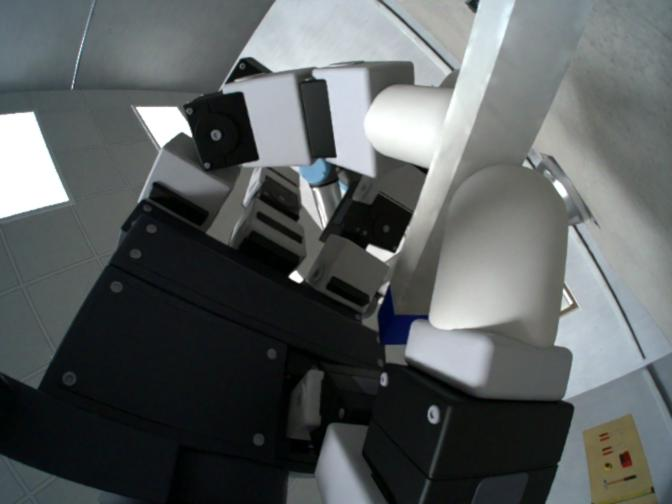

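Call:
{"fn": "move", "kwargs": {
  "target": [0,0,0,0,0,0,0.754,0,0.576,0.696,0.754,0,0.576,0.696,0.754,0,0.576,0.696,0.714,0.678,0.226,0.168,0.4,-0.6,0,0,-0.09,-0.0910,0.0637,0,0.70,0,0.504,0.30,0.98,0.0,0.577,0.656,-0.355,0.756,0.212,0.20,-0.850,0.677,0.645,-0.853,0.4,-0.6],
  "speed": 0.1
}}

Call:
{"fn": "move", "kwargs": {
  "target": [
    [0,0,0,0,0,0,0.754,0,0.576,0.696,0.754,0,0.576,0.696,0.754,0,0.576,0.696,0.714,0.678,0.226,0.168,0.4,-0.6,-0.0306,0.0210,-0.033,0,0,0,0.70,0,0.504,0.30,0.98,0.0,0.577,0.656,-0.355,0.756,0.212,0.20,-0.850,0.677,0.645,-0.853,0.4,-0.6],
    [0,0,0,0,0,0,0.754,0,0.576,0.696,0.754,0,0.576,0.696,0.754,0,0.576,0.696,0.714,0.678,0.226,0.168,0.4,-0.6,-0.0577,0.0396,-0.0607,0,0,0,0.70,0,0.504,0.30,0.98,0.0,0.577,0.656,-0.355,0.756,0.212,0.20,-0.850,0.677,0.645,-0.853,0.4,-0.6]
  ],
  "speed": 0.03,
  "stop_force": 5,
  "cameras": ["cam_right_wrist"]
}}

Call:
{"fn": "move", "kwargs": {
  "target": [0,0,0,0,0,0,0.754,0,0.576,0.696,0.754,0,0.576,0.696,0.754,0,0.576,0.696,0.714,0.678,0.226,0.168,0.4,-0.6,0.0577,-0.0396,0.15,0.0910,-0.0637,0,0.70,0,0.504,0.30,0.98,0.0,0.577,0.656,-0.355,0.756,0.212,0.20,-0.850,0.677,0.645,-0.853,0.4,-0.6],
  "speed": 0.1,
  "cameras": ["cam_right_wrist"]
}}

Scene clock: 9637.00 s.
left_arm: end_effector_position=(+0.3760, +0.1514, +0.2300) hand_goal=(+0.754, +0.000, +0.576, +0.696, +0.754, +0.000, +0.576, +0.696, +0.754, +0.000, +0.576, +0.696, +0.714, +0.678, +0.226, +0.168) hand_measured=(+0.754, +0.000, +0.576, +0.696, +0.754, +0.000, +0.576, +0.696, +0.754, +0.000, +0.576, +0.696, +0.714, +0.678, +0.224, +0.168) hand_current_ma=(+0, +0, +0, +0, +0, +0, +0, +0, +0, +0, +0, +0, +0, +0, -1, +0) hand_state=(goal, goal, goal, goal, goal, goal, goal, goal, goal, goal, goal, goal, goal, goal, goal, goal) hand_current_limit=0.40 hand_speed=-0.60 end_effector_quat_wxyz=(+0.000, +0.000, +1.000, +0.000) | right_arm: end_effector_position=(+0.3256, +0.6667, +0.0652) hand_goal=(+0.700, +0.000, +0.504, +0.300, +0.980, +0.000, +0.578, +0.656, -0.354, +0.756, +0.212, +0.200, -0.850, +0.678, +0.646, -0.852) hand_measured=(+0.678, -0.004, +0.502, +0.302, +0.970, +0.002, +0.572, +0.652, -0.322, +0.728, +0.224, +0.204, -0.846, +0.676, +0.672, -0.840) hand_current_ma=(-7, +0, +0, +0, -2, +0, +0, +0, +17, -8, +2, +0, +0, +0, +16, +4) hand_state=(blocked, goal, goal, goal, goal, goal, goal, goal, blocked, blocked, goal, goal, goal, goal, blocked, goal) hand_current_limit=0.40 hand_speed=-0.60 end_effector_quat_wxyz=(-0.548, +0.782, -0.243, +0.169)
Joint positions: left_arm=[-0.281 -1.556 2.144 0.983 1.571 1.29] | right_arm=[0.8 -1.288 2.131 -0.489 1.411 -0.056]
Joint torques (N m): left_arm=[-1.12 -40.85 -34.48 5.87 1.64 -2.7] | right_arm=[0.77 -58.19 -26.56 0.06 -3.06 2.11]
Wrist force (N, zeroed by zero_wrist_force on right_arm): left_arm=[-0.1 -0.7 0.1] | right_arm=[0.0 0.6 -1.5]
Wrist torque (N m, zeroed by zero_wrist_force on right_arm): left_arm=[-0.10 0.03 0.04] | right_arm=[0.20 0.02 0.07]
Wrist force, peak (N, zeroed by zero_wrist_force on right_arm): left_arm=[-0.3 -0.9 0.0] | right_arm=[0.2 0.3 -2.6]
Hand target: left_arm +0.3760, +0.1514, +0.2300; +0.000, +0.000, +1.000, +0.000 | right_arm +0.3256, +0.6667, +0.0652; -0.548, +0.782, -0.243, +0.169
Off the commanded pose: left_arm 0.000 m, 0 deg | right_arm 0.000 m, 0 deg.
move: done

Scene clock: 9640.00 s.
left_arm: end_effector_position=(+0.3760, +0.1514, +0.2300) hand_goal=(+0.754, +0.000, +0.576, +0.696, +0.754, +0.000, +0.576, +0.696, +0.754, +0.000, +0.576, +0.696, +0.714, +0.678, +0.226, +0.168) hand_measured=(+0.754, +0.000, +0.576, +0.696, +0.754, +0.000, +0.576, +0.696, +0.754, +0.000, +0.576, +0.696, +0.714, +0.678, +0.224, +0.168) hand_current_ma=(+0, +0, +0, +0, +0, +0, +0, +0, +0, +0, +0, +0, +0, +0, -1, +0) hand_state=(goal, goal, goal, goal, goal, goal, goal, goal, goal, goal, goal, goal, goal, goal, goal, goal) hand_current_limit=0.40 hand_speed=-0.60 end_effector_quat_wxyz=(+0.000, +0.000, +1.000, +0.000) | right_arm: end_effector_position=(+0.2910, +0.6905, +0.0288) hand_goal=(+0.700, +0.000, +0.504, +0.300, +0.980, +0.000, +0.578, +0.656, -0.354, +0.756, +0.212, +0.200, -0.850, +0.678, +0.646, -0.852) hand_measured=(+0.680, -0.004, +0.502, +0.302, +0.970, +0.002, +0.572, +0.652, -0.322, +0.730, +0.224, +0.204, -0.846, +0.676, +0.672, -0.840) hand_current_ma=(-7, +0, +0, +0, -2, +0, +0, +0, +17, -7, +2, +0, +0, +0, +16, +4) hand_state=(blocked, goal, goal, goal, goal, goal, goal, goal, blocked, blocked, goal, goal, goal, goal, blocked, goal) hand_current_limit=0.40 hand_speed=-0.60 end_effector_quat_wxyz=(-0.548, +0.782, -0.243, +0.169)
Joint positions: left_arm=[-0.281 -1.556 2.144 0.983 1.571 1.29] | right_arm=[0.881 -1.224 2.133 -0.559 1.487 -0.028]
Joint torques (N m): left_arm=[0.26 -42.81 -34.62 5.84 1.55 -2.78] | right_arm=[-21.06 -65.96 -27.93 3.53 -3.68 -1.79]
Wrist force (N, zeroed by zero_wrist_force on right_arm): left_arm=[0.0 -0.6 -0.1] | right_arm=[0.0 0.2 -1.3]
Wrist torque (N m, zeroed by zero_wrist_force on right_arm): left_arm=[-0.08 0.01 0.04] | right_arm=[0.18 0.11 -0.11]
Wrist force, peak (N, zeroed by zero_wrist_force on right_arm): left_arm=[-0.1 -0.9 0.0] | right_arm=[-0.2 0.5 -1.9]
Hand target: left_arm +0.3760, +0.1514, +0.2300; +0.000, +0.000, +1.000, +0.000 | right_arm +0.2910, +0.6905, +0.0288; -0.548, +0.782, -0.243, +0.169
Off the commanded pose: left_arm 0.000 m, 0 deg | right_arm 0.000 m, 0 deg.
move: done
Images, in order (width x height): cam_right_wrist 672x504.

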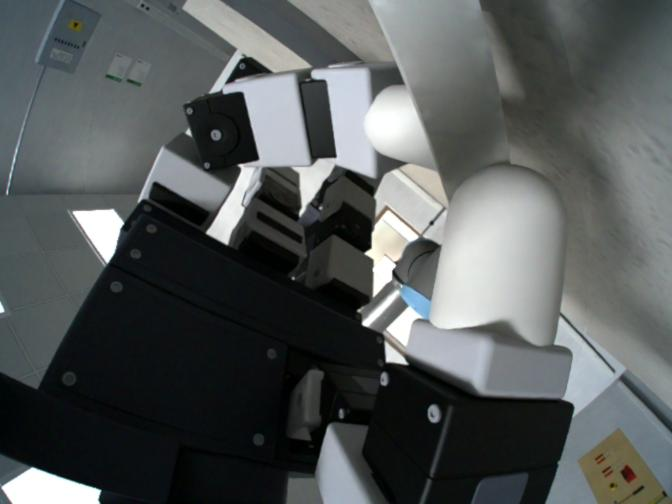

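Scene clock: 9642.17 s.
left_arm: end_effector_position=(+0.3760, +0.1514, +0.2300) hand_goal=(+0.754, +0.000, +0.576, +0.696, +0.754, +0.000, +0.576, +0.696, +0.754, +0.000, +0.576, +0.696, +0.714, +0.678, +0.226, +0.168) hand_measured=(+0.754, +0.000, +0.576, +0.696, +0.754, +0.000, +0.576, +0.696, +0.754, +0.000, +0.576, +0.696, +0.714, +0.678, +0.224, +0.168) hand_current_ma=(+0, +0, +0, +0, +0, +0, +0, +0, +0, +0, +0, +0, +0, +0, -1, +0) hand_state=(goal, goal, goal, goal, goal, goal, goal, goal, goal, goal, goal, goal, goal, goal, goal, goal) hand_current_limit=0.40 hand_speed=-0.60 end_effector_quat_wxyz=(+0.000, +0.000, +1.000, +0.000) | right_arm: end_effector_position=(+0.3257, +0.6666, +0.1188) hand_goal=(+0.700, +0.000, +0.504, +0.300, +0.980, +0.000, +0.578, +0.656, -0.354, +0.756, +0.212, +0.200, -0.850, +0.678, +0.646, -0.852) hand_measured=(+0.680, -0.004, +0.502, +0.302, +0.970, +0.002, +0.572, +0.652, -0.322, +0.734, +0.224, +0.204, -0.846, +0.676, +0.672, -0.840) hand_current_ma=(-7, +0, +0, +0, -2, +0, +0, +0, +17, -6, +2, +0, +0, +0, +16, +4) hand_state=(blocked, goal, goal, goal, goal, goal, goal, goal, blocked, blocked, goal, goal, goal, goal, blocked, goal) hand_current_limit=0.40 hand_speed=-0.60 end_effector_quat_wxyz=(+0.675, -0.676, +0.209, -0.209)
Joint positions: left_arm=[-0.281 -1.556 2.144 0.983 1.571 1.29] | right_arm=[0.784 -1.372 2.3 -0.927 1.385 -0.001]
Joint torques (N m): left_arm=[-1.44 -42.84 -34.68 6.2 1.51 -2.49] | right_arm=[20.6 -28.55 -31.74 -1.96 3.04 -2.28]
Wrist force (N, zeroed by zero_wrist_force on right_arm): left_arm=[-0.2 -0.8 -0.1] | right_arm=[0.2 0.5 -2.2]
Wrist torque (N m, zeroed by zero_wrist_force on right_arm): left_arm=[-0.09 0.05 0.02] | right_arm=[0.20 0.12 -0.08]
Wrist force, peak (N, zeroed by zero_wrist_force on right_arm): left_arm=[-0.3 -0.9 -0.3] | right_arm=[0.5 0.1 -2.8]
Hand target: left_arm +0.3760, +0.1514, +0.2300; +0.000, +0.000, +1.000, +0.000 | right_arm +0.3256, +0.6667, +0.1188; +0.675, -0.676, +0.209, -0.209
Off the commanded pose: left_arm 0.000 m, 0 deg | right_arm 0.000 m, 0 deg.
move: done
Images, in order (width x height): cam_right_wrist 672x504.

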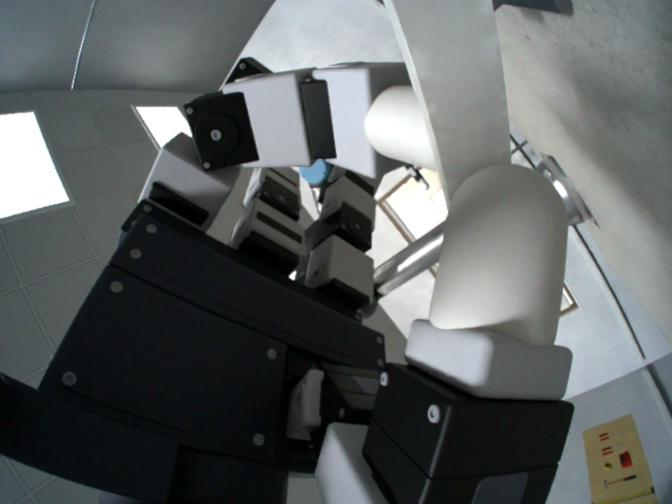

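Call:
{"fn": "execute_actions", "kwargs": {
  "actions": [
    [[0,0,0,0,0,0,0.754,0,0.576,0.696,0.754,0,0.576,0.696,0.754,0,0.576,0.696,0.714,0.678,0.226,0.168,0.4,-0.6,0,0,0,0,0,0,0.70,0,0.285,-1,0.98,0.0,0.577,0.656,-0.355,0.756,0.212,0.20,-0.850,0.677,0.645,-0.853,0.4,0.4],[0,0,0,0,0,0,0.754,0,0.576,0.696,0.754,0,0.576,0.696,0.754,0,0.576,0.696,0.714,0.678,0.226,0.168,0.4,-0.6,0,0,0,0,0,0,0.70,0,0.285,-1,0.98,0.0,0.577,0.656,-0.355,0.756,0.212,0.20,-0.850,0.677,0.645,-0.853,0.4,0.4],[0,0,0,0,0,0,0.754,0,0.576,0.696,0.754,0,0.576,0.696,0.754,0,0.576,0.696,0.714,0.678,0.226,0.168,0.4,-0.6,0,0,0,0,0,0,0.70,0,0.285,-1,0.98,0.0,0.577,0.656,-0.355,0.756,0.212,0.20,-0.850,0.677,0.645,-0.853,0.4,0.4],[0,0,0,0,0,0,0.754,0,0.576,0.696,0.754,0,0.576,0.696,0.754,0,0.576,0.696,0.714,0.678,0.226,0.168,0.4,-0.6,0,0,0,0,0,0,0.70,0,0.285,-1,0.98,0.0,0.577,0.656,-0.355,0.756,0.212,0.20,-0.850,0.677,0.645,-0.853,0.4,0.4],[0,0,0,0,0,0,0.754,0,0.576,0.696,0.754,0,0.576,0.696,0.754,0,0.576,0.696,0.714,0.678,0.226,0.168,0.4,-0.6,0,0,0,0,0,0,0.70,0,0.285,-1,0.98,0.0,0.577,0.656,-0.355,0.756,0.212,0.20,-0.850,0.677,0.645,-0.853,0.4,0.4],[0,0,0,0,0,0,0.754,0,0.576,0.696,0.754,0,0.576,0.696,0.754,0,0.576,0.696,0.714,0.678,0.226,0.168,0.4,-0.6,0,0,0,0,0,0,0.70,0,0.285,-1,0.98,0.0,0.577,0.656,-0.355,0.756,0.212,0.20,-0.850,0.677,0.645,-0.853,0.4,0.4],[0,0,0,0,0,0,0.754,0,0.576,0.696,0.754,0,0.576,0.696,0.754,0,0.576,0.696,0.714,0.678,0.226,0.168,0.4,-0.6,0,0,0,0,0,0,0.25,-0.1,0.285,-1,0.98,0.0,0.577,0.656,-0.355,0.756,0.212,0.20,-0.850,0.677,0.645,-0.853,0.4,0.3],[0,0,0,0,0,0,0.754,0,0.576,0.696,0.754,0,0.576,0.696,0.754,0,0.576,0.696,0.714,0.678,0.226,0.168,0.4,-0.6,0,0,0,0,0,0,0.25,-0.1,0.285,-1,0.98,0.0,0.577,0.656,-0.355,0.756,0.212,0.20,-0.850,0.677,0.645,-0.853,0.4,0.3],[0,0,0,0,0,0,0.754,0,0.576,0.696,0.754,0,0.576,0.696,0.754,0,0.576,0.696,0.714,0.678,0.226,0.168,0.4,-0.6,0,0,0,0,0,0,0.25,-0.1,0.285,-1,0.98,0.0,0.577,0.656,-0.355,0.756,0.212,0.20,-0.850,0.677,0.645,-0.853,0.4,0.3],[0,0,0,0,0,0,0.754,0,0.576,0.696,0.754,0,0.576,0.696,0.754,0,0.576,0.696,0.714,0.678,0.226,0.168,0.4,-0.6,0,0,0,0,0,0,0.25,-0.1,0.285,-1,0.98,0.0,0.577,0.656,-0.355,0.756,0.212,0.20,-0.850,0.677,0.645,-0.853,0.4,0.3],[0,0,0,0,0,0,0.754,0,0.576,0.696,0.754,0,0.576,0.696,0.754,0,0.576,0.696,0.714,0.678,0.226,0.168,0.4,-0.6,0,0,0,0,0,0,0.25,-0.245,0.285,-1,0.98,0.0,0.577,0.656,-0.355,0.756,0.212,0.20,-0.850,0.677,0.645,-0.853,0.4,0.3]],
    [[0,0,0,0,0,0,0.754,0,0.576,0.696,0.754,0,0.576,0.696,0.754,0,0.576,0.696,0.714,0.678,0.226,0.168,0.4,-0.6,0,0,0,0,0,0,-0.44,-0.245,0.285,-1,0.98,0.0,0.577,0.656,-0.355,0.756,0.212,0.20,-0.850,0.677,0.645,-0.853,0.4,-0.2],[0,0,0,0,0,0,0.754,0,0.576,0.696,0.754,0,0.576,0.696,0.754,0,0.576,0.696,0.714,0.678,0.226,0.168,0.4,-0.6,0,0,0,0,0,0,-0.44,-0.245,0.285,-1,0.98,0.0,0.577,0.656,-0.355,0.756,0.212,0.20,-0.850,0.677,0.645,-0.853,0.4,-0.2],[0,0,0,0,0,0,0.754,0,0.576,0.696,0.754,0,0.576,0.696,0.754,0,0.576,0.696,0.714,0.678,0.226,0.168,0.4,-0.6,0,0,0,0,0,0,-0.44,-0.245,0.285,-1,0.98,0.0,0.577,0.656,-0.355,0.756,0.212,0.20,-0.850,0.677,0.645,-0.853,0.4,-0.2],[0,0,0,0,0,0,0.754,0,0.576,0.696,0.754,0,0.576,0.696,0.754,0,0.576,0.696,0.714,0.678,0.226,0.168,0.4,-0.6,0,0,0,0,0,0,-0.44,-0.245,0.285,-1,0.98,0.0,0.577,0.656,-0.355,0.756,0.212,0.20,-0.850,0.677,0.645,-0.853,0.4,-0.2],[0,0,0,0,0,0,0.754,0,0.576,0.696,0.754,0,0.576,0.696,0.754,0,0.576,0.696,0.714,0.678,0.226,0.168,0.4,-0.6,0,0,0,0,0,0,-0.44,-0.245,0.285,-1,0.98,0.0,0.577,0.656,-0.355,0.756,0.212,0.20,-0.850,0.677,0.645,-0.853,0.4,-0.2],[0,0,0,0,0,0,0.754,0,0.576,0.696,0.754,0,0.576,0.696,0.754,0,0.576,0.696,0.714,0.678,0.226,0.168,0.4,-0.6,0,0,0,0,0,0,-0.44,-0.245,0.285,-1,0.98,0.0,0.577,0.656,-0.355,0.756,0.212,0.20,-0.850,0.677,0.645,-0.853,0.4,-0.2],[0,0,0,0,0,0,0.754,0,0.576,0.696,0.754,0,0.576,0.696,0.754,0,0.576,0.696,0.714,0.678,0.226,0.168,0.4,-0.6,0,0,0,0,0,0,-0.44,-0.245,0.285,-1,0.98,0.0,0.577,0.656,-0.355,0.756,0.212,0.20,-0.850,0.677,0.645,-0.853,0.4,-0.2],[0,0,0,0,0,0,0.754,0,0.576,0.696,0.754,0,0.576,0.696,0.754,0,0.576,0.696,0.714,0.678,0.226,0.168,0.4,-0.6,0,0,0,0,0,0,-0.44,-0.245,0.285,-1,0.98,0.0,0.577,0.656,-0.355,0.756,0.212,0.20,-0.850,0.677,0.645,-0.853,0.4,-0.2],[0,0,0,0,0,0,0.754,0,0.576,0.696,0.754,0,0.576,0.696,0.754,0,0.576,0.696,0.714,0.678,0.226,0.168,0.4,-0.6,0,0,0,0,0,0,-0.44,-0.245,0.285,-1,0.98,0.0,0.577,0.656,-0.355,0.756,0.212,0.20,-0.850,0.677,0.645,-0.853,0.4,-0.2],[0,0,0,0,0,0,0.754,0,0.576,0.696,0.754,0,0.576,0.696,0.754,0,0.576,0.696,0.714,0.678,0.226,0.168,0.4,-0.6,0,0,0,0,0,0,-0.467,-0.245,0.285,-0.917,0.98,0.0,0.577,0.656,-0.355,0.756,0.212,0.20,-0.850,0.677,0.645,-0.853,0.4,-0.3],[0,0,0,0,0,0,0.754,0,0.576,0.696,0.754,0,0.576,0.696,0.754,0,0.576,0.696,0.714,0.678,0.226,0.168,0.4,-0.6,0,0,0,0,0,0,-0.467,-0.245,0.285,-0.917,0.98,0.0,0.577,0.656,-0.355,0.756,0.212,0.20,-0.850,0.677,0.645,-0.853,0.4,-0.3],[0,0,0,0,0,0,0.754,0,0.576,0.696,0.754,0,0.576,0.696,0.754,0,0.576,0.696,0.714,0.678,0.226,0.168,0.4,-0.6,0,0,0,0,0,0,-0.504,-0.078,0.504,-0.807,0.98,0.0,0.577,0.656,-0.355,0.756,0.212,0.20,-0.850,0.677,0.645,-0.853,0.4,-0.3]],
    [[0,0,0,0,0,0,0.754,0,0.576,0.696,0.754,0,0.576,0.696,0.754,0,0.576,0.696,0.714,0.678,0.226,0.168,0.4,-0.6,0,0,0,0,0,0,-0.504,-0.078,0.504,-0.807,0.98,0.0,0.577,0.656,-0.355,0.756,0.212,0.20,-0.850,0.677,0.645,-0.853,0.4,-0.3],[0,0,0,0,0,0,0.754,0,0.576,0.696,0.754,0,0.576,0.696,0.754,0,0.576,0.696,0.714,0.678,0.226,0.168,0.4,-0.6,0,0,0,0,0,0,-0.504,-0.078,0.504,-0.807,0.98,0.0,0.577,0.656,-0.355,0.756,0.212,0.20,-0.850,0.677,0.645,-0.853,0.4,-0.3],[0,0,0,0,0,0,0.754,0,0.576,0.696,0.754,0,0.576,0.696,0.754,0,0.576,0.696,0.714,0.678,0.226,0.168,0.4,-0.6,0,0,0,0,0,0,-0.487,-0.045,0.504,-0.485,0.98,0.0,0.577,0.656,-0.355,0.756,0.212,0.20,-0.850,0.677,0.645,-0.853,0.4,-0.3]]
  ],
  "cameras": ["cam_right_wrist"]
}}

Scene clock: 9684.20 s.
left_arm: end_effector_position=(+0.3760, +0.1514, +0.2300) hand_goal=(+0.754, +0.000, +0.576, +0.696, +0.754, +0.000, +0.576, +0.696, +0.754, +0.000, +0.576, +0.696, +0.714, +0.678, +0.226, +0.168) hand_measured=(+0.754, +0.000, +0.576, +0.696, +0.754, +0.000, +0.576, +0.696, +0.754, +0.000, +0.576, +0.696, +0.714, +0.678, +0.224, +0.168) hand_current_ma=(+0, +0, +0, +0, +0, +0, +0, +0, +0, +0, +0, +0, +0, +0, -1, +0) hand_state=(goal, goal, goal, goal, goal, goal, goal, goal, goal, goal, goal, goal, goal, goal, goal, goal) hand_current_limit=0.40 hand_speed=-0.60 end_effector_quat_wxyz=(+0.000, +0.000, +1.000, +0.000) | right_arm: end_effector_position=(+0.3256, +0.6667, +0.1188) hand_goal=(-0.486, -0.044, +0.504, -0.484, +0.980, +0.000, +0.578, +0.656, -0.354, +0.756, +0.212, +0.200, -0.850, +0.678, +0.646, -0.852) hand_measured=(-0.490, -0.048, +0.502, -0.486, +0.970, +0.002, +0.572, +0.652, -0.322, +0.746, +0.228, +0.206, -0.846, +0.676, +0.672, -0.840) hand_current_ma=(+0, +0, +0, +0, -2, +0, +0, +0, +17, -1, +4, +1, +0, +0, +16, +4) hand_state=(goal, goal, goal, goal, goal, goal, goal, goal, blocked, goal, goal, goal, goal, goal, blocked, goal) hand_current_limit=0.40 hand_speed=-0.30 end_effector_quat_wxyz=(+0.675, -0.676, +0.209, -0.209)
Joint positions: left_arm=[-0.281 -1.556 2.144 0.983 1.571 1.29] | right_arm=[0.784 -1.372 2.3 -0.927 1.386 -0.001]
Joint torques (N m): left_arm=[0.26 -42.17 -34.64 5.85 1.42 -2.62] | right_arm=[19.25 -26.28 -30.08 -4 2.9 -2.34]
Wrist force (N, zeroed by zero_wrist_force on right_arm): left_arm=[0.0 -0.7 -0.1] | right_arm=[0.1 0.6 -2.4]
Wrist torque (N m, zeroed by zero_wrist_force on right_arm): left_arm=[-0.09 0.01 0.04] | right_arm=[0.29 0.13 -0.05]
Wrist force, peak (N, zeroed by zero_wrist_force on right_arm): left_arm=[-0.2 -1.0 -0.2] | right_arm=[-0.1 0.8 -2.8]
Hand target: left_arm +0.3760, +0.1514, +0.2300; +0.000, +0.000, +1.000, +0.000 | right_arm +0.3256, +0.6667, +0.1188; +0.675, -0.676, +0.209, -0.209
Off the commanded pose: left_arm 0.000 m, 0 deg | right_arm 0.000 m, 0 deg.
Images, in order (width x height): cam_right_wrist 672x504.

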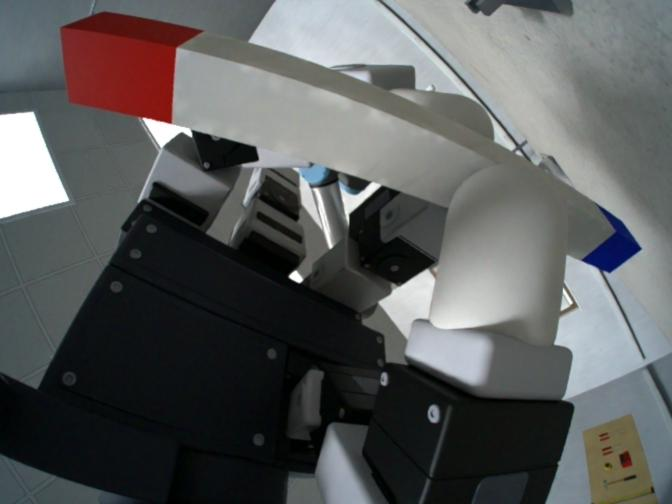

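Call:
{"fn": "execute_actions", "kwargs": {
  "actions": [
    [[0,0,0,0,0,0,0.754,0,0.576,0.696,0.754,0,0.576,0.696,0.754,0,0.576,0.696,0.714,0.678,0.226,0.168,0.4,-0.6,0,0,0,0,0,0,-0.50,-0.07,0.504,-0.26,0.98,0.0,0.577,0.656,-0.355,0.756,0.212,0.20,-0.850,0.677,0.645,-0.853,1.0,1.0],[0,0,0,0,0,0,0.754,0,0.576,0.696,0.754,0,0.576,0.696,0.754,0,0.576,0.696,0.714,0.678,0.226,0.168,0.4,-0.6,0,0,0,0,0,0,-0.525,-0.11,0.504,-0.09,0.98,0.0,0.577,0.656,-0.355,0.756,0.212,0.20,-0.850,0.677,0.645,-0.853,1.0,1.0],[0,0,0,0,0,0,0.754,0,0.576,0.696,0.754,0,0.576,0.696,0.754,0,0.576,0.696,0.714,0.678,0.226,0.168,0.4,-0.6,0,0,0,0,0,0,-0.537,-0.14,0.504,0.02,0.98,0.0,0.577,0.656,-0.355,0.756,0.212,0.20,-0.850,0.677,0.645,-0.853,1.0,1.0],[0,0,0,0,0,0,0.754,0,0.576,0.696,0.754,0,0.576,0.696,0.754,0,0.576,0.696,0.714,0.678,0.226,0.168,0.4,-0.6,0,0,0,0,0,0,-0.56,-0.27,0.504,0.16,0.98,0.0,0.577,0.656,-0.355,0.756,0.212,0.20,-0.850,0.677,0.645,-0.853,1.0,1.0],[0,0,0,0,0,0,0.754,0,0.576,0.696,0.754,0,0.576,0.696,0.754,0,0.576,0.696,0.714,0.678,0.226,0.168,0.4,-0.6,0,0,0,0,0,0,-0.60,-0.42,0.504,0.36,0.98,0.0,0.577,0.656,-0.355,0.756,0.212,0.20,-0.850,0.677,0.645,-0.853,1.0,1.0],[0,0,0,0,0,0,0.754,0,0.576,0.696,0.754,0,0.576,0.696,0.754,0,0.576,0.696,0.714,0.678,0.226,0.168,0.4,-0.6,0,0,0,0,0,0,-0.62,-0.48,0.504,0.42,0.98,0.0,0.577,0.656,-0.355,0.756,0.212,0.20,-0.850,0.677,0.645,-0.853,1.0,1.0],[0,0,0,0,0,0,0.754,0,0.576,0.696,0.754,0,0.576,0.696,0.754,0,0.576,0.696,0.714,0.678,0.226,0.168,0.4,-0.6,0,0,0,0,0,0,0.1,-0.1,0.504,0.3,0.98,0.0,0.577,0.656,-0.355,0.756,0.212,0.20,-0.850,0.677,0.645,-0.853,1.0,1.0]]
  ],
  "cameras": ["cam_high","cam_right_wrist"]
}}

Scene clock: 9701.07 s.
left_arm: end_effector_position=(+0.3760, +0.1514, +0.2300) hand_goal=(+0.754, +0.000, +0.576, +0.696, +0.754, +0.000, +0.576, +0.696, +0.754, +0.000, +0.576, +0.696, +0.714, +0.678, +0.226, +0.168) hand_measured=(+0.754, +0.000, +0.576, +0.696, +0.754, +0.000, +0.576, +0.696, +0.754, +0.000, +0.576, +0.696, +0.714, +0.678, +0.224, +0.168) hand_current_ma=(+0, +0, +0, +0, +0, +0, +0, +0, +0, +0, +0, +0, +0, +0, -1, +0) hand_state=(goal, goal, goal, goal, goal, goal, goal, goal, goal, goal, goal, goal, goal, goal, goal, goal) hand_current_limit=0.40 hand_speed=-0.60 end_effector_quat_wxyz=(+0.000, +0.000, +1.000, +0.000) | right_arm: end_effector_position=(+0.3256, +0.6667, +0.1188) hand_goal=(+0.100, -0.100, +0.504, +0.300, +0.980, +0.000, +0.578, +0.656, -0.354, +0.756, +0.212, +0.200, -0.850, +0.678, +0.646, -0.852) hand_measured=(+0.086, -0.100, +0.502, +0.302, +0.970, +0.002, +0.572, +0.652, -0.320, +0.732, +0.224, +0.204, -0.844, +0.676, +0.672, -0.840) hand_current_ma=(-3, +0, +0, +0, -2, +0, +0, +0, +18, -6, +2, +0, +0, +0, +17, +4) hand_state=(goal, goal, goal, goal, goal, goal, goal, goal, blocked, blocked, goal, goal, goal, goal, blocked, goal) hand_current_limit=1.00 hand_speed=1.00 end_effector_quat_wxyz=(+0.675, -0.676, +0.209, -0.209)
Joint positions: left_arm=[-0.281 -1.556 2.144 0.983 1.571 1.29] | right_arm=[0.784 -1.372 2.3 -0.927 1.386 -0.001]
Joint torques (N m): left_arm=[-1.75 -42.53 -34.62 5.84 1.45 -2.57] | right_arm=[18.08 -34.51 -22.55 0.32 1.67 -2.05]
Wrist force (N, zeroed by zero_wrist_force on right_arm): left_arm=[-0.1 -0.7 0.1] | right_arm=[0.1 0.3 -2.2]
Wrist torque (N m, zeroed by zero_wrist_force on right_arm): left_arm=[-0.10 0.03 0.03] | right_arm=[0.19 0.13 -0.07]
Wrist force, peak (N, zeroed by zero_wrist_force on right_arm): left_arm=[-0.1 -1.0 -0.1] | right_arm=[0.2 0.5 -3.3]
Hand target: left_arm +0.3760, +0.1514, +0.2300; +0.000, +0.000, +1.000, +0.000 | right_arm +0.3256, +0.6667, +0.1188; +0.675, -0.676, +0.209, -0.209
Off the commanded pose: left_arm 0.000 m, 0 deg | right_arm 0.000 m, 0 deg.
Images, in order (width x height): cam_high 896x504, cam_right_wrist 672x504.

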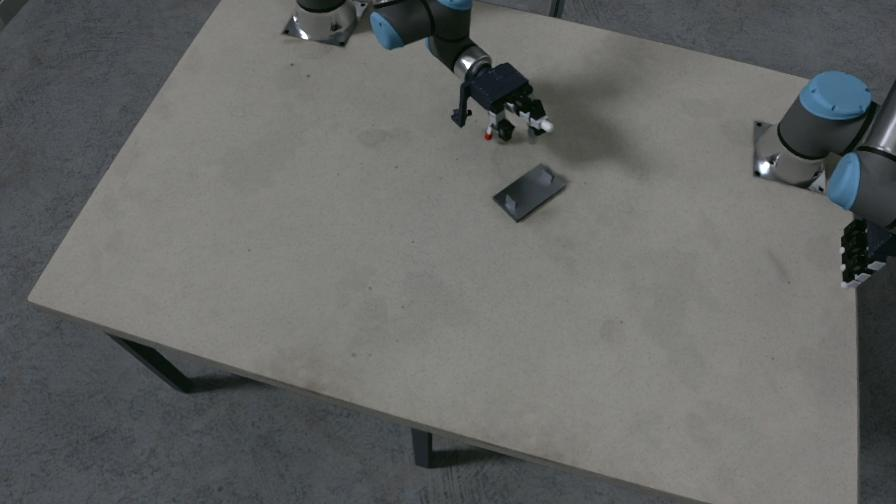

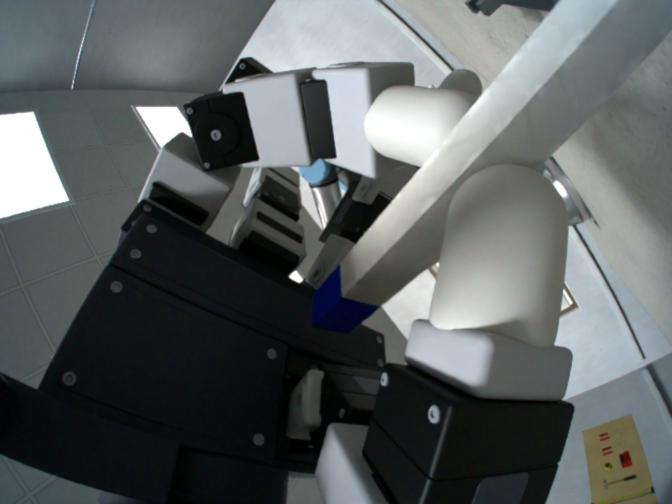

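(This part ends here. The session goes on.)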